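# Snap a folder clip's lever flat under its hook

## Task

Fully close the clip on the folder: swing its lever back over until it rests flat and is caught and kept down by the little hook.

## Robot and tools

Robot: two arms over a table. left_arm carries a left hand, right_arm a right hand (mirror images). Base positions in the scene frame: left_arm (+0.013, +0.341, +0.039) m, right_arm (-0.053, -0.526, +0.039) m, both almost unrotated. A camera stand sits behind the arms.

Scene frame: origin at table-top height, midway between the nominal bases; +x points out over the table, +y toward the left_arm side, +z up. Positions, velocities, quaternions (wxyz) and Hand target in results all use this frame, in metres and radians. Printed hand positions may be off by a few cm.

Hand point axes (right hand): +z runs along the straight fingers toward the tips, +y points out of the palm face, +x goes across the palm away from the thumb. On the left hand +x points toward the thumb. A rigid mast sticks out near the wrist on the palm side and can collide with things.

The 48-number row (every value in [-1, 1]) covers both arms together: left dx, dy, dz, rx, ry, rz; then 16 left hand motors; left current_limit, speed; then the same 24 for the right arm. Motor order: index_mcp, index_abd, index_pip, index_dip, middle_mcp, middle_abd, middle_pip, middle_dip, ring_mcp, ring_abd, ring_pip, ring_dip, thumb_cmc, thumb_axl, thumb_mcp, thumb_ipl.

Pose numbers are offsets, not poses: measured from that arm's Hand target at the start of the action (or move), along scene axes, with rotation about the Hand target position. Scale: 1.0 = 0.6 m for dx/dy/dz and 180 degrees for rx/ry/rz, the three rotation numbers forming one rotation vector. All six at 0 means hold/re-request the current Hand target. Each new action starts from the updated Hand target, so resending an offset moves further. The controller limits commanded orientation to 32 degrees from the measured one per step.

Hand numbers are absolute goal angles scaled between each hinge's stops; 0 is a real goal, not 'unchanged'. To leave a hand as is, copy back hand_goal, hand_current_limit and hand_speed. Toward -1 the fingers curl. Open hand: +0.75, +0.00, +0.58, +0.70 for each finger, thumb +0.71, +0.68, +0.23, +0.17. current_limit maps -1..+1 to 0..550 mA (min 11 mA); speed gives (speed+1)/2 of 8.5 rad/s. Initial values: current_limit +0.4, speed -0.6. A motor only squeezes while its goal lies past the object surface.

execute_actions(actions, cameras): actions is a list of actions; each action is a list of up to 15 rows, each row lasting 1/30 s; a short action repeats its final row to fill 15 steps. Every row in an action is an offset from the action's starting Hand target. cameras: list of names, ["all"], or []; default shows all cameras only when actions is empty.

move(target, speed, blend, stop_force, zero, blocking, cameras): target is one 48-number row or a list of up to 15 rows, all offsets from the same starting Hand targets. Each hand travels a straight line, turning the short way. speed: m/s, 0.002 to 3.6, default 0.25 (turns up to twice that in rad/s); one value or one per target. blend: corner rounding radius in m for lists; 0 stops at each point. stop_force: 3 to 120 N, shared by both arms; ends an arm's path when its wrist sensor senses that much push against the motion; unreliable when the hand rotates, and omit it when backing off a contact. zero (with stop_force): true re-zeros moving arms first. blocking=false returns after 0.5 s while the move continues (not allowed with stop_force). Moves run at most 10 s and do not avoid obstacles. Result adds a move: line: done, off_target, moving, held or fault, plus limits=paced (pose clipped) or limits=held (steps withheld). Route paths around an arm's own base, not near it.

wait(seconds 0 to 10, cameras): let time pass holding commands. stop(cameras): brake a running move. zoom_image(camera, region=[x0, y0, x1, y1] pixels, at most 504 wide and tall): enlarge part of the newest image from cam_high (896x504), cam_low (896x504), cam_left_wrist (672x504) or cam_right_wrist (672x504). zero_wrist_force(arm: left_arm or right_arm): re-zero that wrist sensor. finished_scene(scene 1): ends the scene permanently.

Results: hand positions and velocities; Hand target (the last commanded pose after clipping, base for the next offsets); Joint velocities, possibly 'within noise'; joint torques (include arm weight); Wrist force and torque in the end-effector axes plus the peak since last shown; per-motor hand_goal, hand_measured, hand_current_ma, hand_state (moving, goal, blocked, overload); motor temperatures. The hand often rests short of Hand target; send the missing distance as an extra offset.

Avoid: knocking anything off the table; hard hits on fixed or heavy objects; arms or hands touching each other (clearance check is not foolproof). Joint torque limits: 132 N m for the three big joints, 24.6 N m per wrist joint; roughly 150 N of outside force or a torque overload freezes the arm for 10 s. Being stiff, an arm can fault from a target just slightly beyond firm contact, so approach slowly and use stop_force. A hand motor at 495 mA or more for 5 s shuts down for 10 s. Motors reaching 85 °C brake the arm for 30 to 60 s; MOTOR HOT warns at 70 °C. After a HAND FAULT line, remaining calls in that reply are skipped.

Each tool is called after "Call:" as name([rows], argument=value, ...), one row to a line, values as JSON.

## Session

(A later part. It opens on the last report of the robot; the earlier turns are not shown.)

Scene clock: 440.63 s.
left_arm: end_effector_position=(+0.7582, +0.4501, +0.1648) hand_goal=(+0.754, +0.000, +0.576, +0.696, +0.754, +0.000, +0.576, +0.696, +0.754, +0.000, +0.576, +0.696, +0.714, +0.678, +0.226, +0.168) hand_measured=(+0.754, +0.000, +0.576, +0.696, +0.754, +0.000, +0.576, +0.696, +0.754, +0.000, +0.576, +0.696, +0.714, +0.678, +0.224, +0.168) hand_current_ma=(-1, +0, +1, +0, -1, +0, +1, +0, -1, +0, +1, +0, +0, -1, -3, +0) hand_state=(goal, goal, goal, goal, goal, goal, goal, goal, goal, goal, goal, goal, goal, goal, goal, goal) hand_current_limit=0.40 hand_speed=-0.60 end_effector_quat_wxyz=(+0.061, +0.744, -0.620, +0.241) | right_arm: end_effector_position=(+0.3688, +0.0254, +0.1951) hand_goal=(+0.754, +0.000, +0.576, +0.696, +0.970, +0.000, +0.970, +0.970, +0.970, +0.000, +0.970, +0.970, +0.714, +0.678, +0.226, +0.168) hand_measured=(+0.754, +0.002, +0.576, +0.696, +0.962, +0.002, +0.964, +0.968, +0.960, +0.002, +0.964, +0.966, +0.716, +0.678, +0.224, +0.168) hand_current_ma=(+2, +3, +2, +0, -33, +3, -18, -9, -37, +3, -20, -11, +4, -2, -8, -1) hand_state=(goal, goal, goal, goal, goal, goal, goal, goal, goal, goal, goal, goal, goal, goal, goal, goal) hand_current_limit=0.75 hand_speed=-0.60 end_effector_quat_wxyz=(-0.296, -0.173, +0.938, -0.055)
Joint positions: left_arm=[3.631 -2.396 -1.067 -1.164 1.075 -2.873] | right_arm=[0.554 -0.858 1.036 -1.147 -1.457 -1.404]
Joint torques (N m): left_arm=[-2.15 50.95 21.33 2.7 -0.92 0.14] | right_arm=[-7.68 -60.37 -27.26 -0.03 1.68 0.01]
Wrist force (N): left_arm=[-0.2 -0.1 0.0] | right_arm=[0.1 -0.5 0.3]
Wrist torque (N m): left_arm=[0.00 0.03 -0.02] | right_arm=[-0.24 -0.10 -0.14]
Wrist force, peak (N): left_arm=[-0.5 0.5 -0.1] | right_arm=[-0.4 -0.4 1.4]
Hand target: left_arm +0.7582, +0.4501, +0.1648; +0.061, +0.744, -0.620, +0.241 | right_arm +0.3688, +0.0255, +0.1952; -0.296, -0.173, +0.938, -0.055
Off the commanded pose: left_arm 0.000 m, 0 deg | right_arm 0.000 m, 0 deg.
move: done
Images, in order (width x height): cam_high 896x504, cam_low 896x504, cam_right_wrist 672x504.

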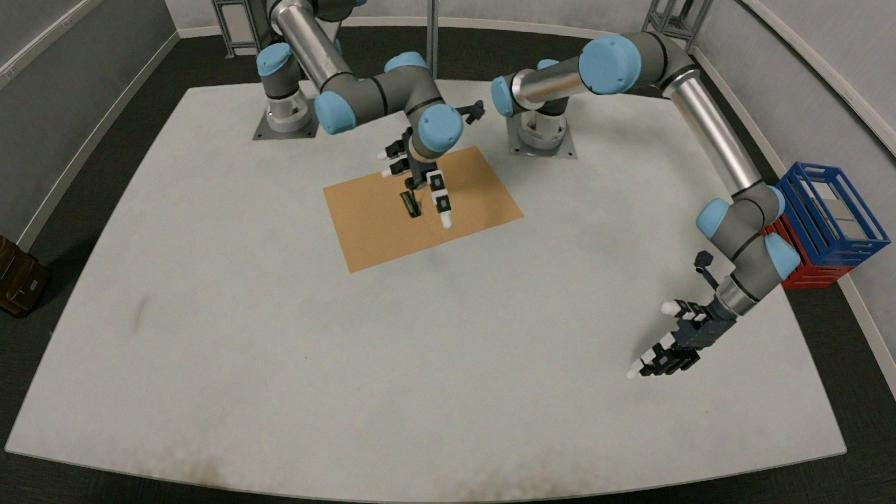

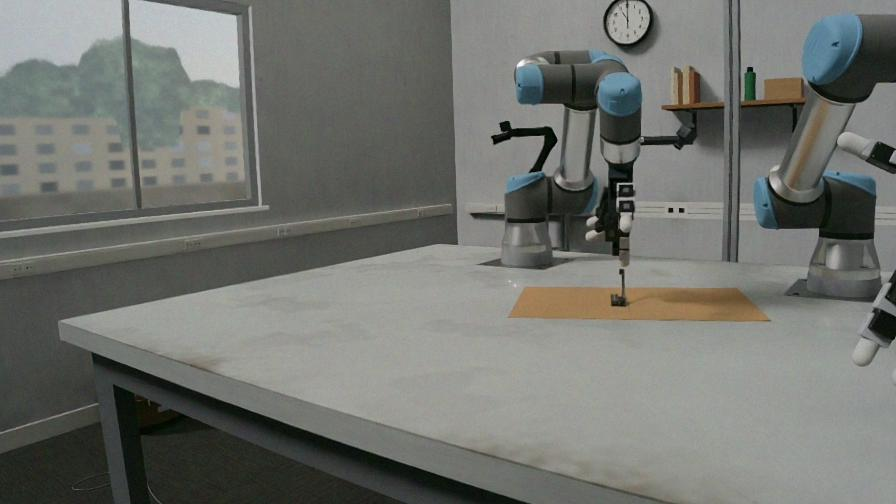

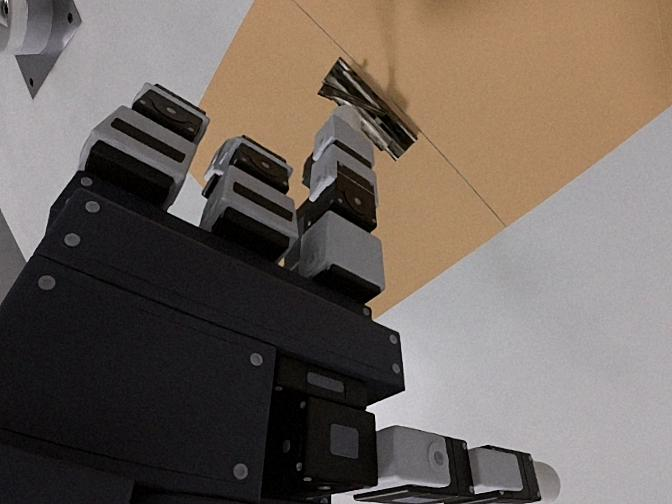

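Call:
move([
  [0,0,0,0,0,0, 0.754,0,0.576,0.696,0.754,0,0.576,0.696,0.754,0,0.576,0.696,0.714,0.678,0.226,0.168,0.4,-0.6, -0.0012,-0.0005,-0.0312,0,0,0, 0.754,0,0.576,0.696,0.97,0,0.97,0.97,0.97,0,0.97,0.97,0.714,0.678,0.226,0.168,0.75,-0.6],
  [0,0,0,0,0,0, 0.754,0,0.576,0.696,0.754,0,0.576,0.696,0.754,0,0.576,0.696,0.714,0.678,0.226,0.168,0.4,-0.6, -0.0565,-0.0216,-0.0397,0.0159,-0.0415,0, 0.754,0,0.576,0.696,0.97,0,0.97,0.97,0.97,0,0.97,0.97,0.714,0.678,0.226,0.168,0.75,-0.6],
], speed=[0.1, 0.04], blend=0.003, cameras=["cam_right_wrist", "cam_low"])

Call:
zoom_image(camera="cam_right_wrist", region=[310, 20, 470, 160])

Call:
zoom_image(camera="cam_low", region=[585, 230, 665, 312])

Scene clock: 477.77 s.
left_arm: end_effector_position=(+0.7582, +0.4501, +0.1648) hand_goal=(+0.754, +0.000, +0.576, +0.696, +0.754, +0.000, +0.576, +0.696, +0.754, +0.000, +0.576, +0.696, +0.714, +0.678, +0.226, +0.168) hand_measured=(+0.754, +0.000, +0.576, +0.696, +0.754, +0.000, +0.576, +0.696, +0.754, +0.000, +0.576, +0.696, +0.714, +0.678, +0.224, +0.168) hand_current_ma=(-1, +0, +1, +0, -1, +0, +1, +0, -1, +0, +1, +0, +0, -1, -3, +0) hand_state=(goal, goal, goal, goal, goal, goal, goal, goal, goal, goal, goal, goal, goal, goal, goal, goal) hand_current_limit=0.40 hand_speed=-0.60 end_effector_quat_wxyz=(+0.061, +0.744, -0.620, +0.241) | right_arm: end_effector_position=(+0.3348, +0.0125, +0.1714) hand_goal=(+0.754, +0.000, +0.576, +0.696, +0.970, +0.000, +0.970, +0.970, +0.970, +0.000, +0.970, +0.970, +0.714, +0.678, +0.226, +0.168) hand_measured=(+0.754, +0.004, +0.576, +0.696, +0.962, +0.002, +0.964, +0.968, +0.960, +0.002, +0.964, +0.966, +0.716, +0.678, +0.224, +0.168) hand_current_ma=(+2, +11, +2, +0, -32, +3, -18, -9, -36, +3, -20, -11, +4, -2, -8, -1) hand_state=(goal, goal, goal, goal, goal, goal, goal, goal, goal, goal, goal, goal, goal, goal, goal, goal) hand_current_limit=0.75 hand_speed=-0.60 end_effector_quat_wxyz=(-0.230, -0.176, +0.956, -0.043)
Joint positions: left_arm=[3.631 -2.396 -1.067 -1.164 1.075 -2.873] | right_arm=[0.573 -1.011 1.35 -1.448 -1.473 -1.372]
Joint torques (N m): left_arm=[-1.42 51.94 19.83 2.71 -1.09 0.12] | right_arm=[3.24 -34.88 -30.64 1 0.22 -0.77]
Wrist force (N): left_arm=[-0.1 0.1 -0.3] | right_arm=[0.0 -0.6 -0.2]
Wrist torque (N m): left_arm=[0.03 0.00 0.00] | right_arm=[-0.21 -0.16 -0.15]
Wrist force, peak (N): left_arm=[-0.6 0.4 0.2] | right_arm=[0.0 -0.4 -1.6]
Hand target: left_arm +0.7582, +0.4501, +0.1648; +0.061, +0.744, -0.620, +0.241 | right_arm +0.3349, +0.0125, +0.1713; -0.230, -0.176, +0.956, -0.043
Off the commanded pose: left_arm 0.000 m, 0 deg | right_arm 0.000 m, 0 deg.
move: done
Images, in order (width x height): cam_low 896x504, cam_right_wrist 672x504.

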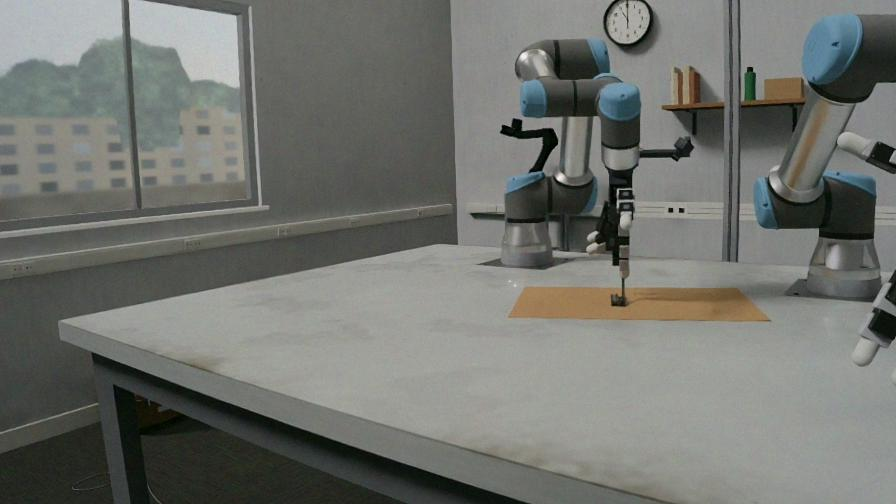

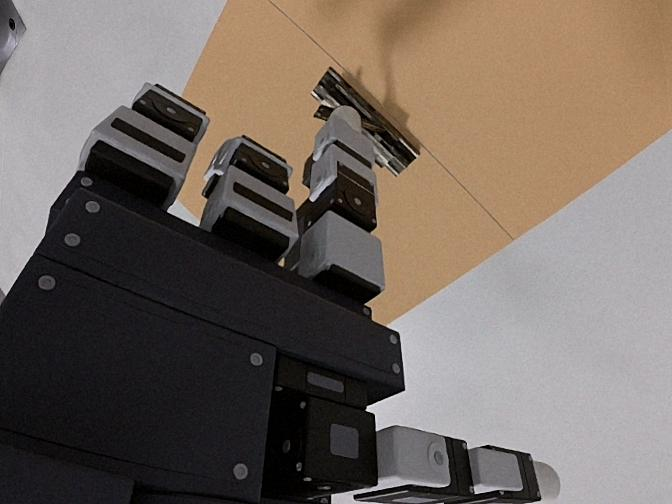

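Scaled by 3.150 from the camera's 672x504 image, which has a finer 960x720 frame.

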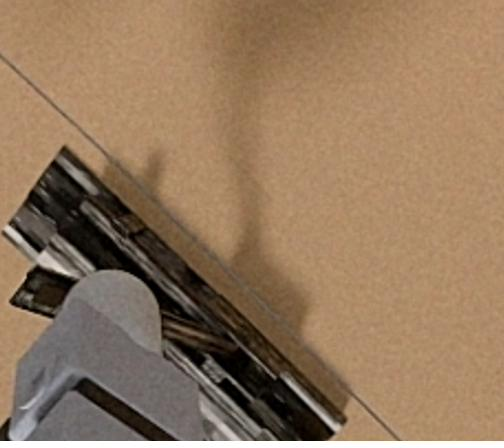

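Scaled by 6.146 from the camera's 896x504 image, which has a finer 1280x720 frame.

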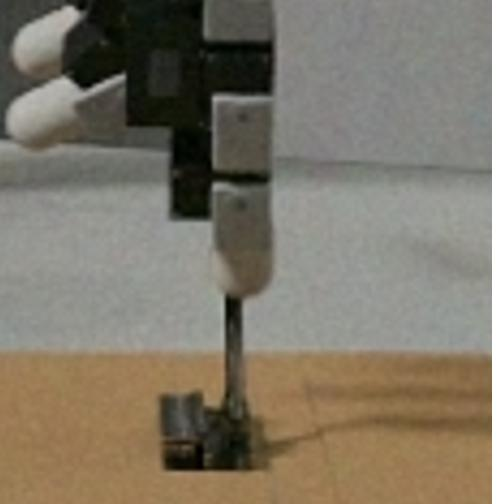

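Call:
move(target=[0,0,0,0,0,0, 0.754,0,0.576,0.696,0.754,0,0.576,0.696,0.754,0,0.576,0.696,0.714,0.678,0.226,0.168,0.4,-0.6, -0.0526,-0.0201,-0.0048,0.0179,-0.0467,0, 0.754,0,0.576,0.696,0.97,0,0.97,0.97,0.97,0,0.97,0.97,0.714,0.678,0.226,0.168,0.75,-0.6], speed=0.04, cameras=["cam_right_wrist", "cam_low"])

Call:
zoom_image(camera="cam_right_wrist", region=[310, 20, 470, 160])

Call:
zoom_image(camera="cam_low", region=[585, 230, 665, 312])

Scene clock: 495.93 s.
left_arm: end_effector_position=(+0.7582, +0.4501, +0.1648) hand_goal=(+0.754, +0.000, +0.576, +0.696, +0.754, +0.000, +0.576, +0.696, +0.754, +0.000, +0.576, +0.696, +0.714, +0.678, +0.226, +0.168) hand_measured=(+0.754, +0.000, +0.576, +0.696, +0.754, +0.000, +0.576, +0.696, +0.754, +0.000, +0.576, +0.696, +0.714, +0.678, +0.224, +0.168) hand_current_ma=(-1, +0, +1, +0, -1, +0, +1, +0, -1, +0, +1, +0, +0, -1, -3, +0) hand_state=(goal, goal, goal, goal, goal, goal, goal, goal, goal, goal, goal, goal, goal, goal, goal, goal) hand_current_limit=0.40 hand_speed=-0.60 end_effector_quat_wxyz=(+0.061, +0.744, -0.620, +0.241) | right_arm: end_effector_position=(+0.3033, +0.0004, +0.1685) hand_goal=(+0.754, +0.000, +0.576, +0.696, +0.970, +0.000, +0.970, +0.970, +0.970, +0.000, +0.970, +0.970, +0.714, +0.678, +0.226, +0.168) hand_measured=(+0.754, +0.010, +0.576, +0.696, +0.962, +0.002, +0.964, +0.968, +0.960, +0.002, +0.964, +0.966, +0.716, +0.678, +0.224, +0.168) hand_current_ma=(+2, +34, +2, +0, -32, +3, -18, -9, -36, +3, -20, -11, +4, -2, -8, -1) hand_state=(goal, goal, goal, goal, goal, goal, goal, goal, goal, goal, goal, goal, goal, goal, goal, goal) hand_current_limit=0.75 hand_speed=-0.60 end_effector_quat_wxyz=(-0.154, -0.179, +0.971, -0.029)
Joint positions: left_arm=[3.631 -2.396 -1.067 -1.164 1.075 -2.873] | right_arm=[0.597 -1.157 1.594 -1.702 -1.497 -1.336]
Joint torques (N m): left_arm=[-3.27 51.83 20.96 2.81 -0.81 0.24] | right_arm=[3.02 -28.78 -29.9 0.79 0.59 -0.81]
Wrist force (N): left_arm=[-0.1 0.2 0.1] | right_arm=[-0.7 -0.7 -1.4]
Wrist torque (N m): left_arm=[0.02 0.01 -0.02] | right_arm=[-0.07 -0.23 -0.18]
Wrist force, peak (N): left_arm=[-0.6 0.2 -0.3] | right_arm=[-0.6 -0.6 -2.4]
Hand target: left_arm +0.7582, +0.4501, +0.1648; +0.061, +0.744, -0.620, +0.241 | right_arm +0.3033, +0.0004, +0.1685; -0.154, -0.179, +0.971, -0.029
Off the commanded pose: left_arm 0.000 m, 0 deg | right_arm 0.000 m, 0 deg.
move: done
Images, in order (width x height): cam_low 896x504, cam_right_wrist 672x504.

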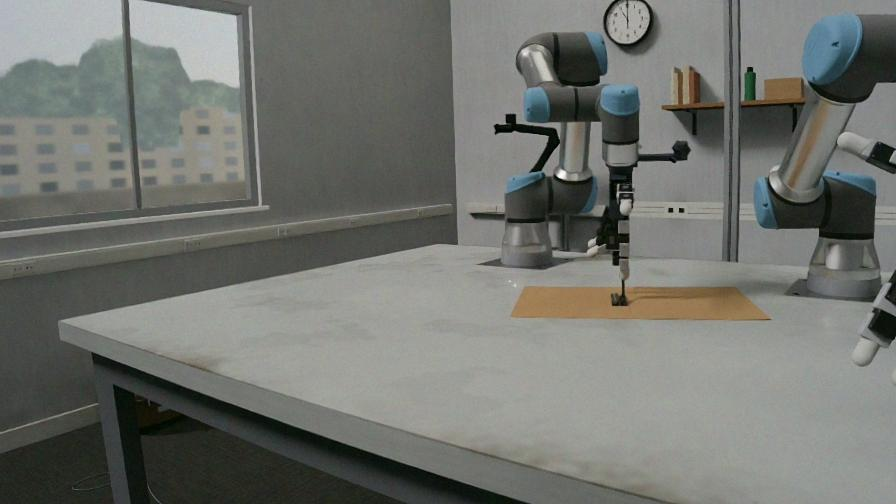

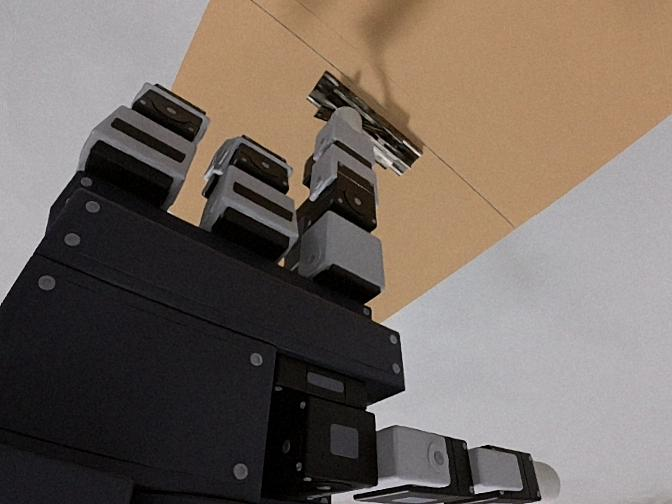

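Scaled by 3.150 from the camera's 672x504 image, which has a finer 960x720 frame.

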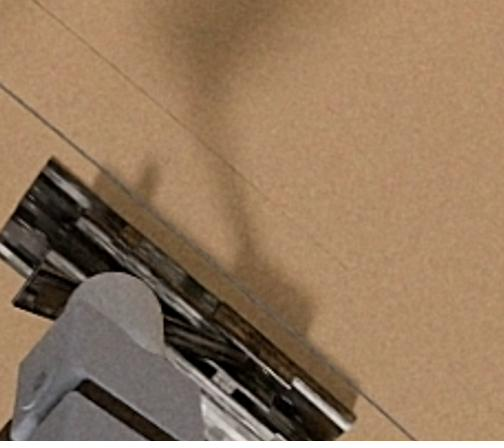

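Scaled by 6.146 from the camera's 896x504 image, which has a finer 1280x720 frame.

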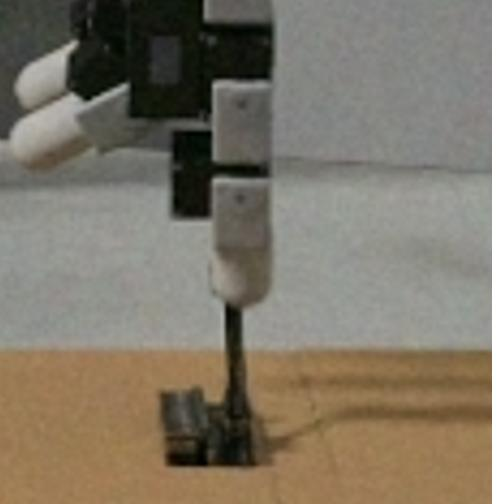

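Call:
move(target=[0,0,0,0,0,0, 0.754,0,0.576,0.696,0.754,0,0.576,0.696,0.754,0,0.576,0.696,0.714,0.678,0.226,0.168,0.4,-0.6, -0.0551,-0.0211,-0.016,0.0198,-0.0519,0, 0.754,0,0.576,0.696,0.97,0,0.97,0.97,0.97,0,0.97,0.97,0.714,0.678,0.226,0.168,0.75,-0.6], speed=0.05, cameras=["cam_right_wrist", "cam_low"])

Call:
zoom_image(camera="cam_right_wrist", region=[310, 20, 470, 160])

Call:
zoom_image(camera="cam_low", region=[585, 230, 665, 312])

Scene clock: 531.73 s.
left_arm: end_effector_position=(+0.7582, +0.4501, +0.1648) hand_goal=(+0.754, +0.000, +0.576, +0.696, +0.754, +0.000, +0.576, +0.696, +0.754, +0.000, +0.576, +0.696, +0.714, +0.678, +0.226, +0.168) hand_measured=(+0.754, +0.000, +0.576, +0.696, +0.754, +0.000, +0.576, +0.696, +0.754, +0.000, +0.576, +0.696, +0.714, +0.678, +0.224, +0.168) hand_current_ma=(-1, +0, +1, +0, -1, +0, +1, +0, -1, +0, +1, +0, +0, -1, -3, +0) hand_state=(goal, goal, goal, goal, goal, goal, goal, goal, goal, goal, goal, goal, goal, goal, goal, goal) hand_current_limit=0.40 hand_speed=-0.60 end_effector_quat_wxyz=(+0.061, +0.744, -0.620, +0.241) | right_arm: end_effector_position=(+0.2702, -0.0122, +0.1589) hand_goal=(+0.754, +0.000, +0.576, +0.696, +0.970, +0.000, +0.970, +0.970, +0.970, +0.000, +0.970, +0.970, +0.714, +0.678, +0.226, +0.168) hand_measured=(+0.756, +0.024, +0.576, +0.696, +0.962, +0.002, +0.964, +0.968, +0.960, +0.002, +0.964, +0.966, +0.716, +0.678, +0.224, +0.168) hand_current_ma=(+5, +79, +3, +0, -32, +3, -18, -9, -36, +3, -20, -11, +4, -2, -8, -1) hand_state=(goal, blocked, goal, goal, goal, goal, goal, goal, goal, goal, goal, goal, goal, goal, goal, goal) hand_current_limit=0.75 hand_speed=-0.60 end_effector_quat_wxyz=(-0.069, -0.181, +0.981, -0.013)
Joint positions: left_arm=[3.631 -2.396 -1.067 -1.164 1.075 -2.873] | right_arm=[0.631 -1.284 1.836 -1.988 -1.534 -1.294]
Joint torques (N m): left_arm=[-3.34 51.77 19.67 2.7 -0.74 0.36] | right_arm=[-3.67 -22.11 -27.51 0.6 2.11 -1.1]
Wrist force (N): left_arm=[-0.1 0.1 -0.5] | right_arm=[-1.1 -0.8 -2.2]
Wrist torque (N m): left_arm=[0.05 0.00 -0.02] | right_arm=[0.00 -0.34 -0.23]
Wrist force, peak (N): left_arm=[-0.1 0.5 -0.4] | right_arm=[-1.0 -0.8 -3.8]
Hand target: left_arm +0.7582, +0.4501, +0.1648; +0.061, +0.744, -0.620, +0.241 | right_arm +0.2703, -0.0122, +0.1589; -0.069, -0.180, +0.981, -0.013
Off the commanded pose: left_arm 0.000 m, 0 deg | right_arm 0.000 m, 0 deg.
move: done
Images, in order (width x height): cam_low 896x504, cam_right_wrist 672x504.

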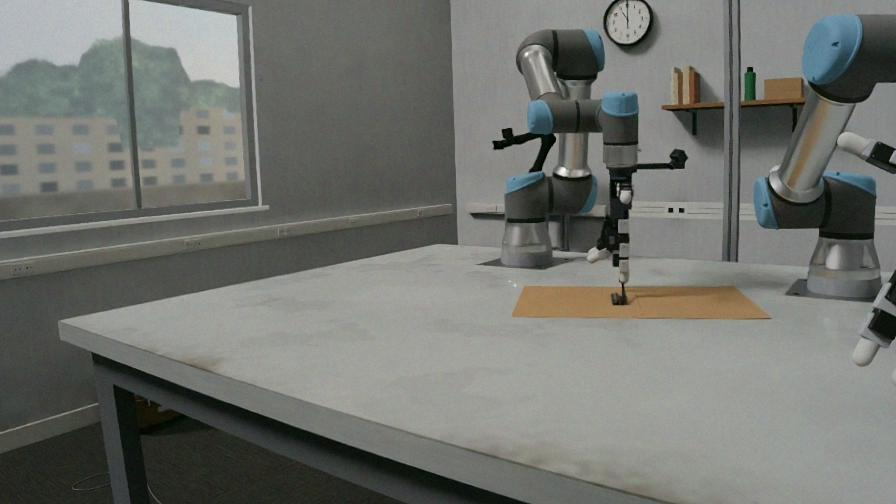

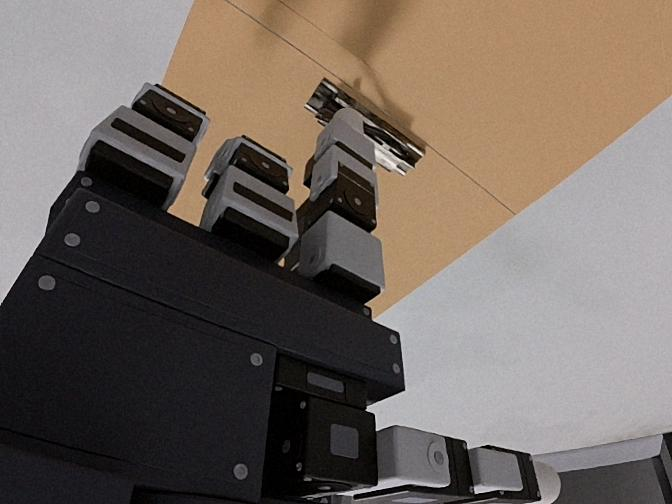

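Scaled by 3.150 from the camera's 672x504 image, which has a finer 960x720 frame.

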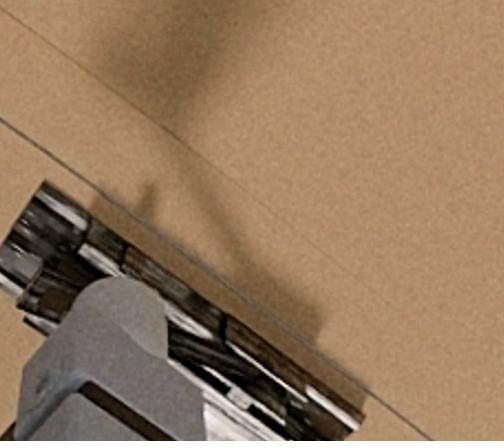

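Scaled by 6.146 from the camera's 896x504 image, which has a finer 1280x720 frame.

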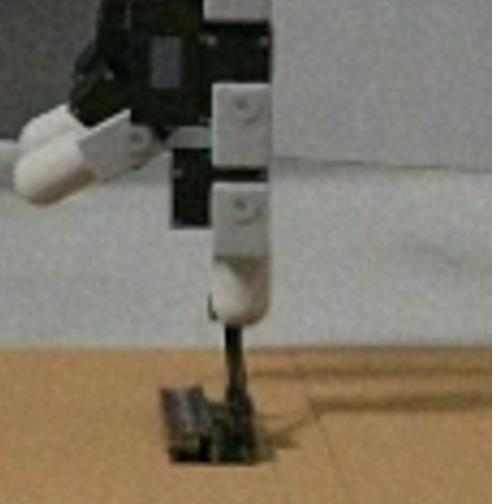

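Call:
move([
  [0,0,0,0,0,0, 0.754,0,0.576,0.696,0.754,0,0.576,0.696,0.754,0,0.576,0.696,0.714,0.678,0.226,0.168,0.4,-0.6, 0.003,0.001,0.0167,0,0,0, 0.754,0,0.576,0.696,0.97,0,0.97,0.97,0.97,0,0.97,0.97,0.714,0.678,0.226,0.168,0.75,-0.6],
  [0,0,0,0,0,0, 0.754,0,0.576,0.696,0.754,0,0.576,0.696,0.754,0,0.576,0.696,0.714,0.678,0.226,0.168,0.4,-0.6, -0.037,-0.0142,0.0182,0.0159,-0.0415,0, 0.754,0,0.576,0.696,0.97,0,0.97,0.97,0.97,0,0.97,0.97,0.714,0.678,0.226,0.168,0.75,-0.6],
], speed=0.06, blend=0.002, cameras=["cam_right_wrist", "cam_low"])

Call:
zoom_image(camera="cam_right_wrist", region=[310, 20, 470, 160])

Call:
zoom_image(camera="cam_low", region=[585, 230, 665, 312])

Scene clock: 562.40 s.
left_arm: end_effector_position=(+0.7582, +0.4501, +0.1648) hand_goal=(+0.754, +0.000, +0.576, +0.696, +0.754, +0.000, +0.576, +0.696, +0.754, +0.000, +0.576, +0.696, +0.714, +0.678, +0.226, +0.168) hand_measured=(+0.754, +0.000, +0.576, +0.696, +0.754, +0.000, +0.576, +0.696, +0.754, +0.000, +0.576, +0.696, +0.714, +0.678, +0.224, +0.168) hand_current_ma=(-1, +0, +1, +0, -1, +0, +1, +0, -1, +0, +1, +0, +0, -1, -3, +0) hand_state=(goal, goal, goal, goal, goal, goal, goal, goal, goal, goal, goal, goal, goal, goal, goal, goal) hand_current_limit=0.40 hand_speed=-0.60 end_effector_quat_wxyz=(+0.061, +0.744, -0.620, +0.241) | right_arm: end_effector_position=(+0.2480, -0.0207, +0.1698) hand_goal=(+0.754, +0.000, +0.576, +0.696, +0.970, +0.000, +0.970, +0.970, +0.970, +0.000, +0.970, +0.970, +0.714, +0.678, +0.226, +0.168) hand_measured=(+0.754, +0.018, +0.576, +0.696, +0.962, +0.002, +0.964, +0.968, +0.960, +0.002, +0.964, +0.966, +0.716, +0.678, +0.224, +0.168) hand_current_ma=(+0, +60, +3, +0, -32, +3, -18, -9, -36, +3, -20, -11, +4, -2, -9, -1) hand_state=(goal, goal, goal, goal, goal, goal, goal, goal, goal, goal, goal, goal, goal, goal, goal, goal) hand_current_limit=0.75 hand_speed=-0.60 end_effector_quat_wxyz=(+0.000, -0.181, +0.983, -0.001)
Joint positions: left_arm=[3.631 -2.396 -1.067 -1.164 1.075 -2.873] | right_arm=[0.661 -1.385 1.978 -2.163 -1.572 -1.261]
Joint torques (N m): left_arm=[-3.15 52.28 20.09 2.71 -0.84 0.21] | right_arm=[-9.78 -18.25 -28.26 0.18 2.34 -1.03]
Wrist force (N): left_arm=[0.0 0.1 -0.1] | right_arm=[-0.2 -0.3 0.1]
Wrist torque (N m): left_arm=[0.02 0.00 -0.01] | right_arm=[-0.23 -0.22 -0.16]
Wrist force, peak (N): left_arm=[-0.2 0.7 -0.2] | right_arm=[-1.2 -0.5 -3.3]
Hand target: left_arm +0.7582, +0.4501, +0.1648; +0.061, +0.744, -0.620, +0.241 | right_arm +0.2481, -0.0207, +0.1698; +0.000, -0.181, +0.984, -0.001
Off the commanded pose: left_arm 0.000 m, 0 deg | right_arm 0.000 m, 0 deg.
move: done
Images, in order (width x height): cam_low 896x504, cam_right_wrist 672x504.

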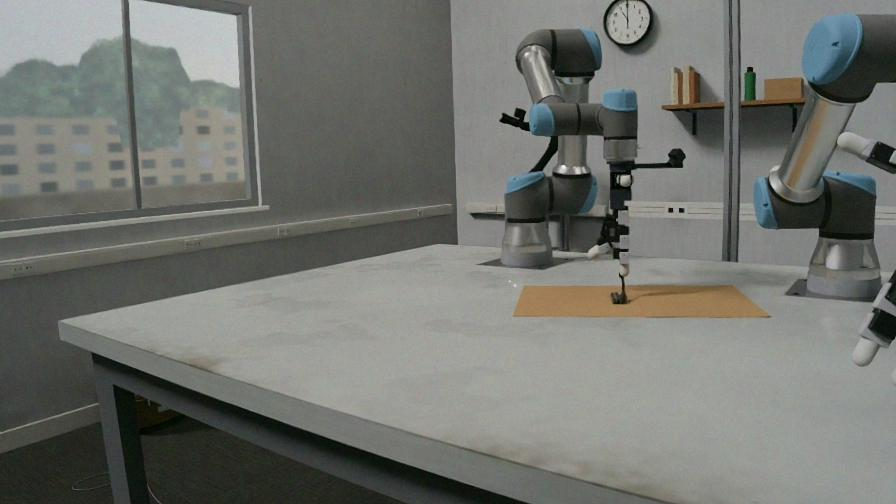

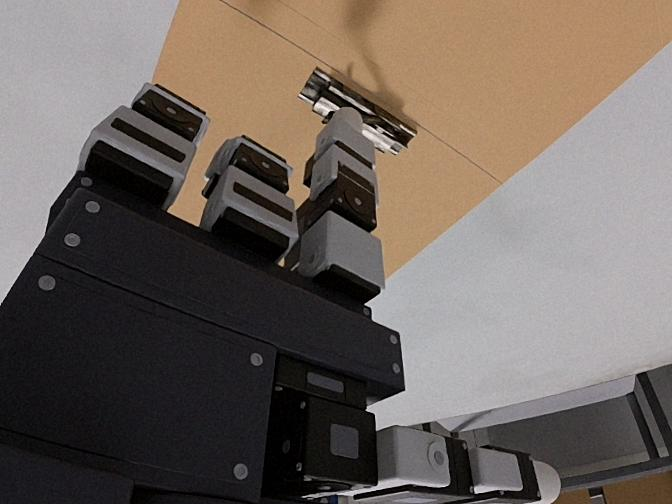

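Scaled by 3.150 from the camera's 672x504 image, which has a finer 960x720 frame.

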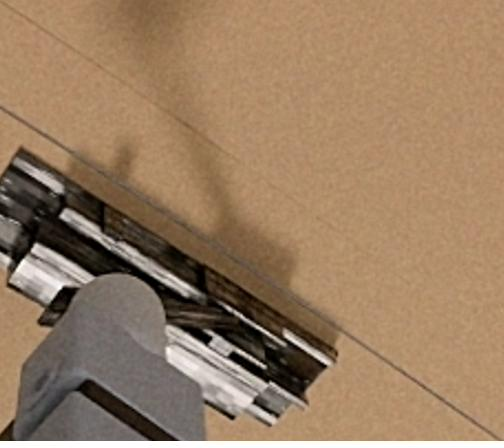

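Scaled by 6.146 from the camera's 896x504 image, which has a finer 1280x720 frame.

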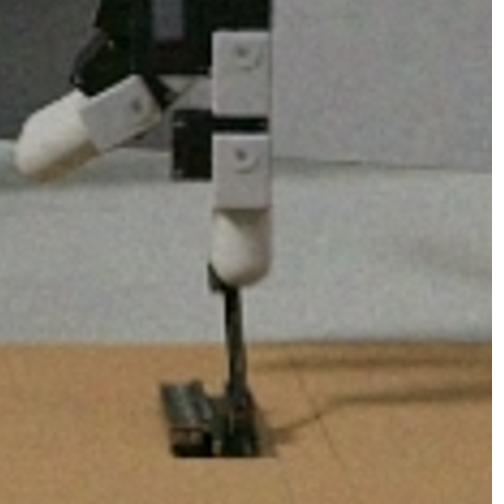

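Call:
move(target=[0,0,0,0,0,0, 0.754,0,0.576,0.696,0.754,0,0.576,0.696,0.754,0,0.576,0.696,0.714,0.678,0.226,0.168,0.4,-0.6, -0.0125,-0.0048,-0.03,0,0,0, 0.754,0,0.576,0.696,0.97,0,0.97,0.97,0.97,0,0.97,0.97,0.714,0.678,0.226,0.168,0.75,-0.6], speed=0.05, cameras=["cam_right_wrist", "cam_low"])

Call:
zoom_image(camera="cam_right_wrist", region=[310, 20, 470, 160])

Call:
zoom_image(camera="cam_low", region=[585, 230, 665, 312])

Scene clock: 579.90 s.
left_arm: end_effector_position=(+0.7582, +0.4501, +0.1648) hand_goal=(+0.754, +0.000, +0.576, +0.696, +0.754, +0.000, +0.576, +0.696, +0.754, +0.000, +0.576, +0.696, +0.714, +0.678, +0.226, +0.168) hand_measured=(+0.754, +0.000, +0.576, +0.696, +0.754, +0.000, +0.576, +0.696, +0.754, +0.000, +0.576, +0.696, +0.714, +0.678, +0.224, +0.168) hand_current_ma=(-1, +0, +1, +0, -1, +0, +1, +0, -1, +0, +1, +0, +0, -1, -3, +0) hand_state=(goal, goal, goal, goal, goal, goal, goal, goal, goal, goal, goal, goal, goal, goal, goal, goal) hand_current_limit=0.40 hand_speed=-0.60 end_effector_quat_wxyz=(+0.061, +0.744, -0.620, +0.241) | right_arm: end_effector_position=(+0.2405, -0.0236, +0.1516) hand_goal=(+0.754, +0.000, +0.576, +0.696, +0.970, +0.000, +0.970, +0.970, +0.970, +0.000, +0.970, +0.970, +0.714, +0.678, +0.226, +0.168) hand_measured=(+0.756, +0.000, +0.578, +0.696, +0.962, +0.002, +0.964, +0.968, +0.960, +0.002, +0.964, +0.966, +0.716, +0.678, +0.224, +0.168) hand_current_ma=(+5, +1, +4, +0, -32, +3, -18, -9, -36, +3, -20, -11, +4, -2, -9, -1) hand_state=(goal, goal, goal, goal, goal, goal, goal, goal, goal, goal, goal, goal, goal, goal, goal, goal) hand_current_limit=0.75 hand_speed=-0.60 end_effector_quat_wxyz=(+0.000, -0.181, +0.984, -0.001) end_effector_velocity=(+0.000, +0.000, +0.000) end_effector_angular_velocity=(-0.003, +0.002, +0.000)
Joint positions: left_arm=[3.631 -2.396 -1.067 -1.164 1.075 -2.873] | right_arm=[0.666 -1.372 2.019 -2.217 -1.572 -1.256]
Joint velocities: left_arm=[within noise] | right_arm=[0 0 -0.003 0.006 -0.001 0]
Joint torques (N m): left_arm=[-3.72 52.76 20.17 2.89 -0.94 0.57] | right_arm=[8.03 -36.23 -27.09 0.16 1.75 -0.44]
Wrist force (N): left_arm=[-0.1 0.1 0.0] | right_arm=[0.1 -0.7 -2.1]
Wrist torque (N m): left_arm=[0.01 0.01 -0.01] | right_arm=[-0.03 -0.21 -0.14]
Wrist force, peak (N): left_arm=[-0.6 0.1 -0.1] | right_arm=[-0.2 -0.8 -4.1]
Hand target: left_arm +0.7582, +0.4501, +0.1648; +0.061, +0.744, -0.620, +0.241 | right_arm +0.2406, -0.0236, +0.1518; +0.000, -0.181, +0.984, -0.001
Off the commanded pose: left_arm 0.000 m, 0 deg | right_arm 0.000 m, 0 deg.
move: done
Images, in order (width x height): cam_low 896x504, cam_right_wrist 672x504.

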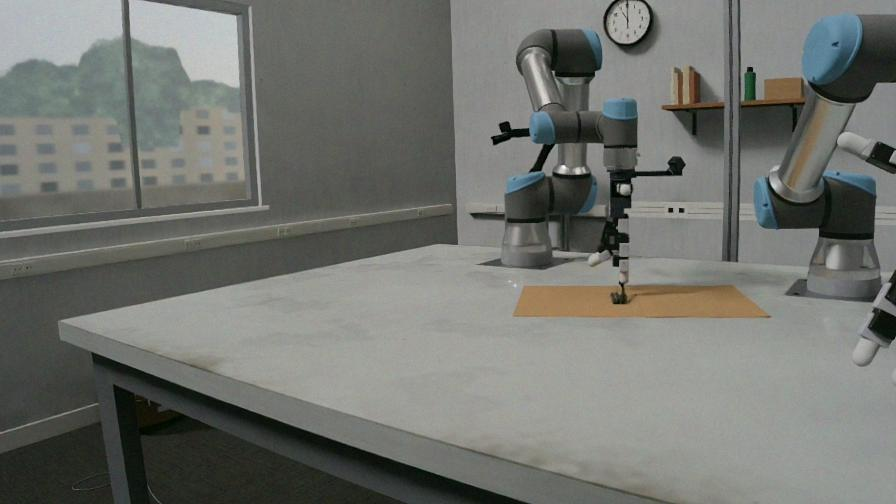

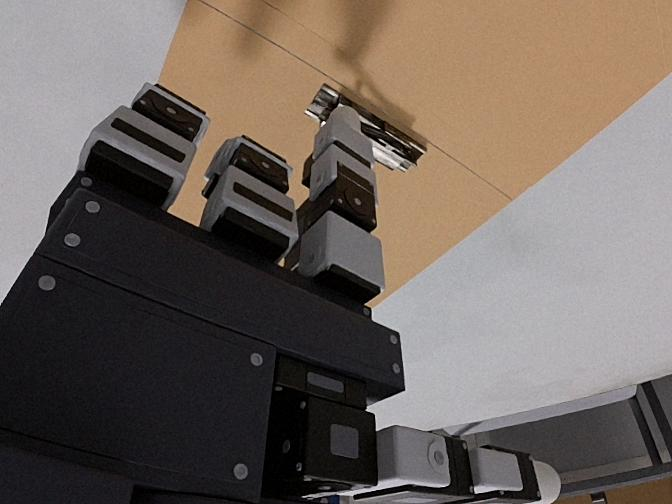

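Scaled by 3.150 from the camera's 672x504 image, which has a finer 960x720 frame.

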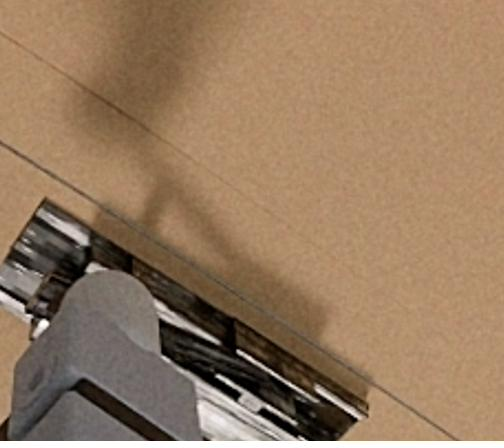

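Scaled by 6.146 from the camera's 896x504 image, which has a finer 1280x720 frame.

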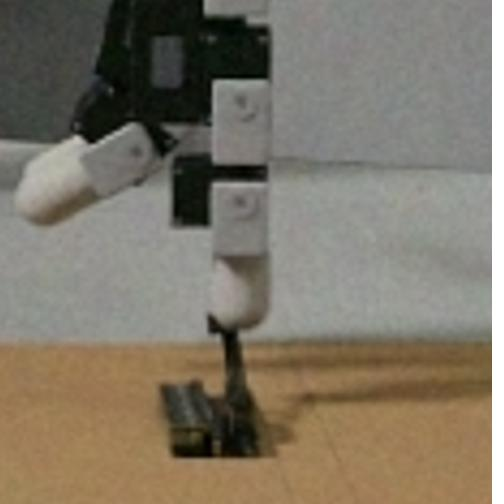

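Call:
move(target=[0,0,0,0,0,0, 0.754,0,0.576,0.696,0.754,0,0.576,0.696,0.754,0,0.576,0.696,0.714,0.678,0.226,0.168,0.4,-0.6, -0.0093,-0.0036,-0.0235,0,0,0, 0.754,0,0.576,0.696,0.97,0,0.97,0.97,0.97,0,0.97,0.97,0.714,0.678,0.226,0.168,0.75,-0.6], speed=0.03, stop_force=12, cameras=["cam_right_wrist", "cam_low"])

Call:
zoom_image(camera="cam_right_wrist", region=[310, 20, 470, 160])

Call:
zoom_image(camera="cam_low", region=[585, 230, 665, 312])

Scene clock: 591.13 s.
left_arm: end_effector_position=(+0.7582, +0.4501, +0.1648) hand_goal=(+0.754, +0.000, +0.576, +0.696, +0.754, +0.000, +0.576, +0.696, +0.754, +0.000, +0.576, +0.696, +0.714, +0.678, +0.226, +0.168) hand_measured=(+0.754, +0.000, +0.576, +0.696, +0.754, +0.000, +0.576, +0.696, +0.754, +0.000, +0.576, +0.696, +0.714, +0.678, +0.224, +0.168) hand_current_ma=(-1, +0, +1, +0, -1, +0, +1, +0, -1, +0, +1, +0, +0, -1, -3, +0) hand_state=(goal, goal, goal, goal, goal, goal, goal, goal, goal, goal, goal, goal, goal, goal, goal, goal) hand_current_limit=0.40 hand_speed=-0.60 end_effector_quat_wxyz=(+0.061, +0.744, -0.620, +0.241) | right_arm: end_effector_position=(+0.2350, -0.0258, +0.1377) hand_goal=(+0.754, +0.000, +0.576, +0.696, +0.970, +0.000, +0.970, +0.970, +0.970, +0.000, +0.970, +0.970, +0.714, +0.678, +0.226, +0.168) hand_measured=(+0.762, +0.026, +0.584, +0.700, +0.962, +0.002, +0.964, +0.968, +0.960, +0.002, +0.964, +0.966, +0.716, +0.678, +0.224, +0.168) hand_current_ma=(+33, +90, +29, +13, -32, +3, -18, -9, -36, +3, -20, -11, +4, -2, -9, -1) hand_state=(goal, blocked, goal, goal, goal, goal, goal, goal, goal, goal, goal, goal, goal, goal, goal, goal) hand_current_limit=0.75 hand_speed=-0.60 end_effector_quat_wxyz=(+0.000, -0.181, +0.984, -0.001)
Joint positions: left_arm=[3.631 -2.396 -1.067 -1.164 1.075 -2.873] | right_arm=[0.669 -1.36 2.049 -2.259 -1.572 -1.253]
Joint torques (N m): left_arm=[-2.74 52.73 19.38 3 -0.88 0.49] | right_arm=[-3.43 -35.35 -24.1 0.42 2.65 -0.64]
Wrist force (N): left_arm=[0.0 0.2 0.0] | right_arm=[-0.9 -0.8 -4.0]
Wrist torque (N m): left_arm=[0.03 -0.01 -0.01] | right_arm=[0.17 -0.40 -0.21]
Wrist force, peak (N): left_arm=[-0.6 0.1 -0.2] | right_arm=[-1.0 -0.8 -11.4]
Hand target: left_arm +0.7582, +0.4501, +0.1648; +0.061, +0.744, -0.620, +0.241 | right_arm +0.2350, -0.0258, +0.1377; +0.000, -0.181, +0.984, -0.001
Off the commanded pose: left_arm 0.000 m, 0 deg | right_arm 0.000 m, 0 deg.
move: done
Images, in order (width x height): cam_low 896x504, cam_right_wrist 672x504.

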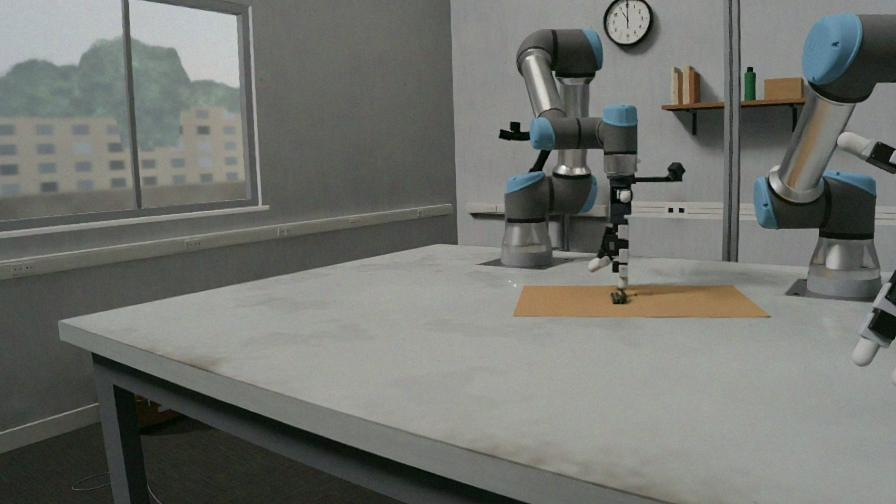

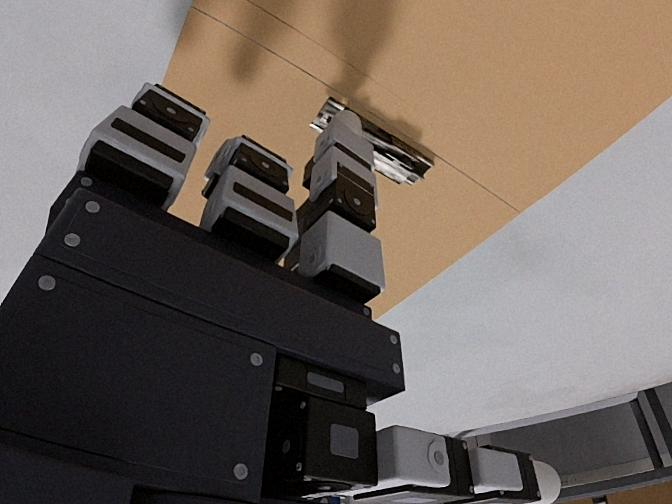

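Scaled by 3.150 from the camera's 672x504 image, which has a finer 960x720 frame.

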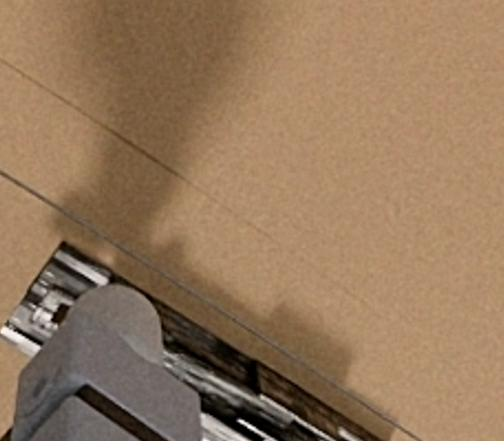

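Scaled by 6.146 from the camera's 896x504 image, which has a finer 1280x720 frame.

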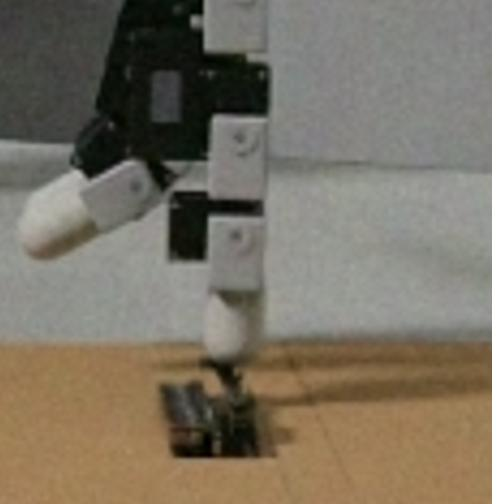

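Call:
zoom_image(camera="cam_low", region=[605, 275, 637, 311])

Call:
zoom_image(camera="cam_right_wrist", region=[300, 80, 380, 150])

Scaled by 14.000 from the camera's 896x504 image, which has a finer 1280x720 frame.

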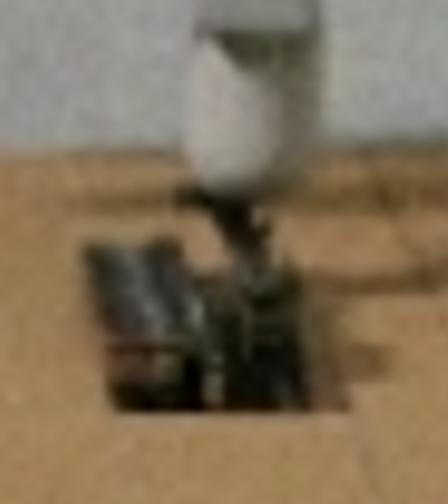

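Scaled by 6.300 from the camera's 672x504 image, which has a finer 960x720 frame.

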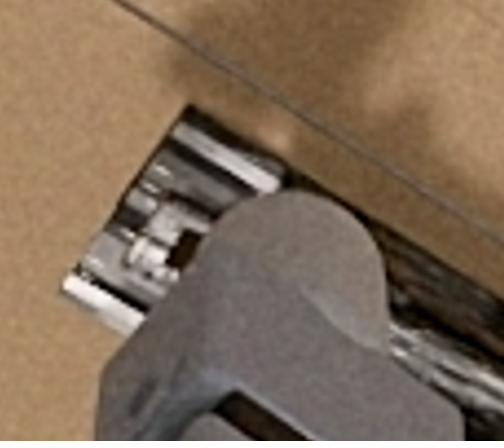

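Call:
move(target=[0,0,0,0,0,0, 0.754,0,0.576,0.696,0.754,0,0.576,0.696,0.754,0,0.576,0.696,0.714,0.678,0.226,0.168,0.4,-0.6, -0.003,-0.0011,-0.025,0,0,0, 0.754,0,0.576,0.696,0.97,0,0.97,0.97,0.97,0,0.97,0.97,0.714,0.678,0.226,0.168,0.79,-0.6], speed=0.02, stop_force=20, cameras=["cam_right_wrist", "cam_low"])

Call:
zoom_image(camera="cam_low", region=[605, 275, 637, 311])

Call:
zoom_image(camera="cam_right_wrist", region=[300, 80, 440, 190])

Scene clock: 611.33 s.
left_arm: end_effector_position=(+0.7582, +0.4501, +0.1648) hand_goal=(+0.754, +0.000, +0.576, +0.696, +0.754, +0.000, +0.576, +0.696, +0.754, +0.000, +0.576, +0.696, +0.714, +0.678, +0.226, +0.168) hand_measured=(+0.754, +0.000, +0.576, +0.696, +0.754, +0.000, +0.576, +0.696, +0.754, +0.000, +0.576, +0.696, +0.714, +0.678, +0.224, +0.168) hand_current_ma=(-1, +0, +1, +0, -1, +0, +1, +0, -1, +0, +1, +0, +0, -1, -3, +0) hand_state=(goal, goal, goal, goal, goal, goal, goal, goal, goal, goal, goal, goal, goal, goal, goal, goal) hand_current_limit=0.40 hand_speed=-0.60 end_effector_quat_wxyz=(+0.061, +0.744, -0.620, +0.241) | right_arm: end_effector_position=(+0.2347, -0.0260, +0.1333) hand_goal=(+0.754, +0.000, +0.576, +0.696, +0.970, +0.000, +0.970, +0.970, +0.970, +0.000, +0.970, +0.970, +0.714, +0.678, +0.226, +0.168) hand_measured=(+0.754, +0.024, +0.582, +0.702, +0.962, +0.002, +0.964, +0.968, +0.960, +0.002, +0.964, +0.966, +0.716, +0.678, +0.224, +0.168) hand_current_ma=(+2, +84, +18, +18, -32, +3, -18, -9, -36, +3, -20, -11, +4, -2, -9, -1) hand_state=(goal, blocked, goal, goal, goal, goal, goal, goal, goal, goal, goal, goal, goal, goal, goal, goal) hand_current_limit=0.79 hand_speed=-0.60 end_effector_quat_wxyz=(+0.000, -0.181, +0.984, +0.000)
Joint positions: left_arm=[3.631 -2.396 -1.067 -1.164 1.075 -2.873] | right_arm=[0.67 -1.354 2.055 -2.272 -1.572 -1.252]
Joint torques (N m): left_arm=[-4.07 52.84 18.88 2.97 -0.98 0.56] | right_arm=[-13.14 -25.05 -17.44 -0.84 2.32 -0.77]
Wrist force (N): left_arm=[-0.2 0.0 0.0] | right_arm=[-0.8 -0.3 -23.4]
Wrist torque (N m): left_arm=[0.00 0.02 -0.02] | right_arm=[1.58 -0.81 -0.21]
Wrist force, peak (N): left_arm=[-0.4 0.6 0.1] | right_arm=[0.3 -0.1 -36.8]
Hand target: left_arm +0.7582, +0.4501, +0.1648; +0.061, +0.744, -0.620, +0.241 | right_arm +0.2347, -0.0260, +0.1333; +0.000, -0.181, +0.984, +0.000 (not the last commanded pose)
Off the commanded pose: left_arm 0.000 m, 0 deg | right_arm 0.011 m, 0 deg.
move: contact (right_arm)
Images, in order (width x height): cam_low 896x504, cam_right_wrist 672x504.

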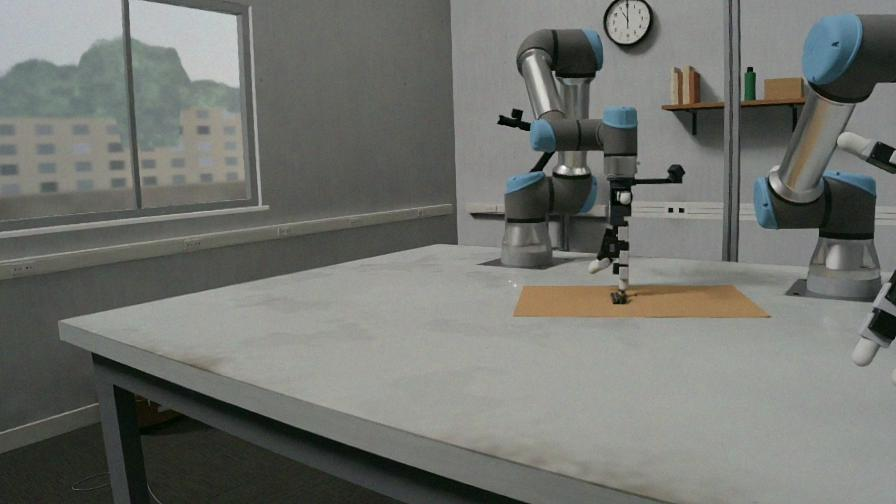

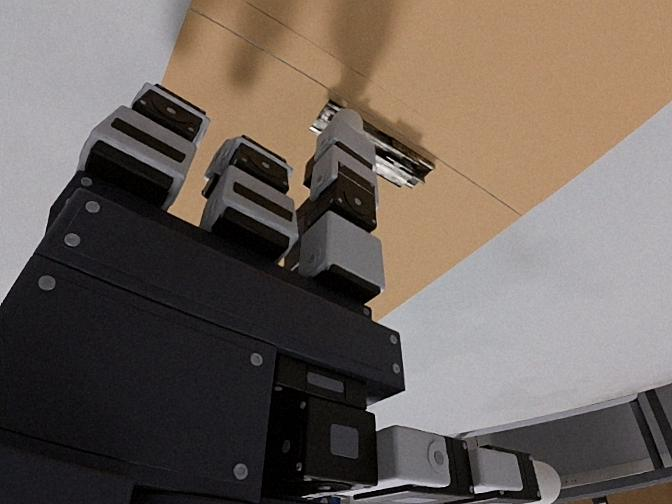

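Scaled by 14.000 from the camera's 896x504 image, which has a finer 1280x720 frame.

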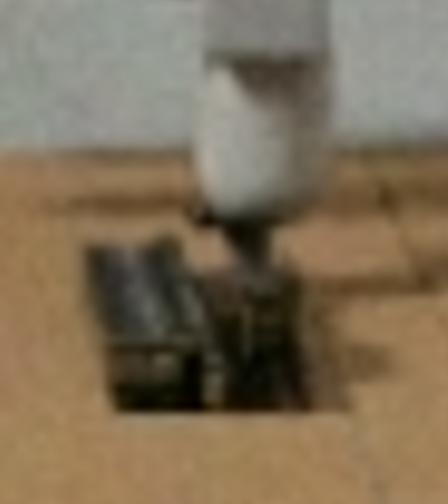

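Scaled by 3.600 from the camera's 672x504 image, which has a finer 960x720 frame.

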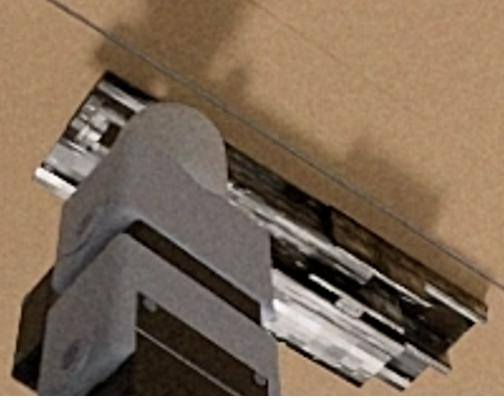

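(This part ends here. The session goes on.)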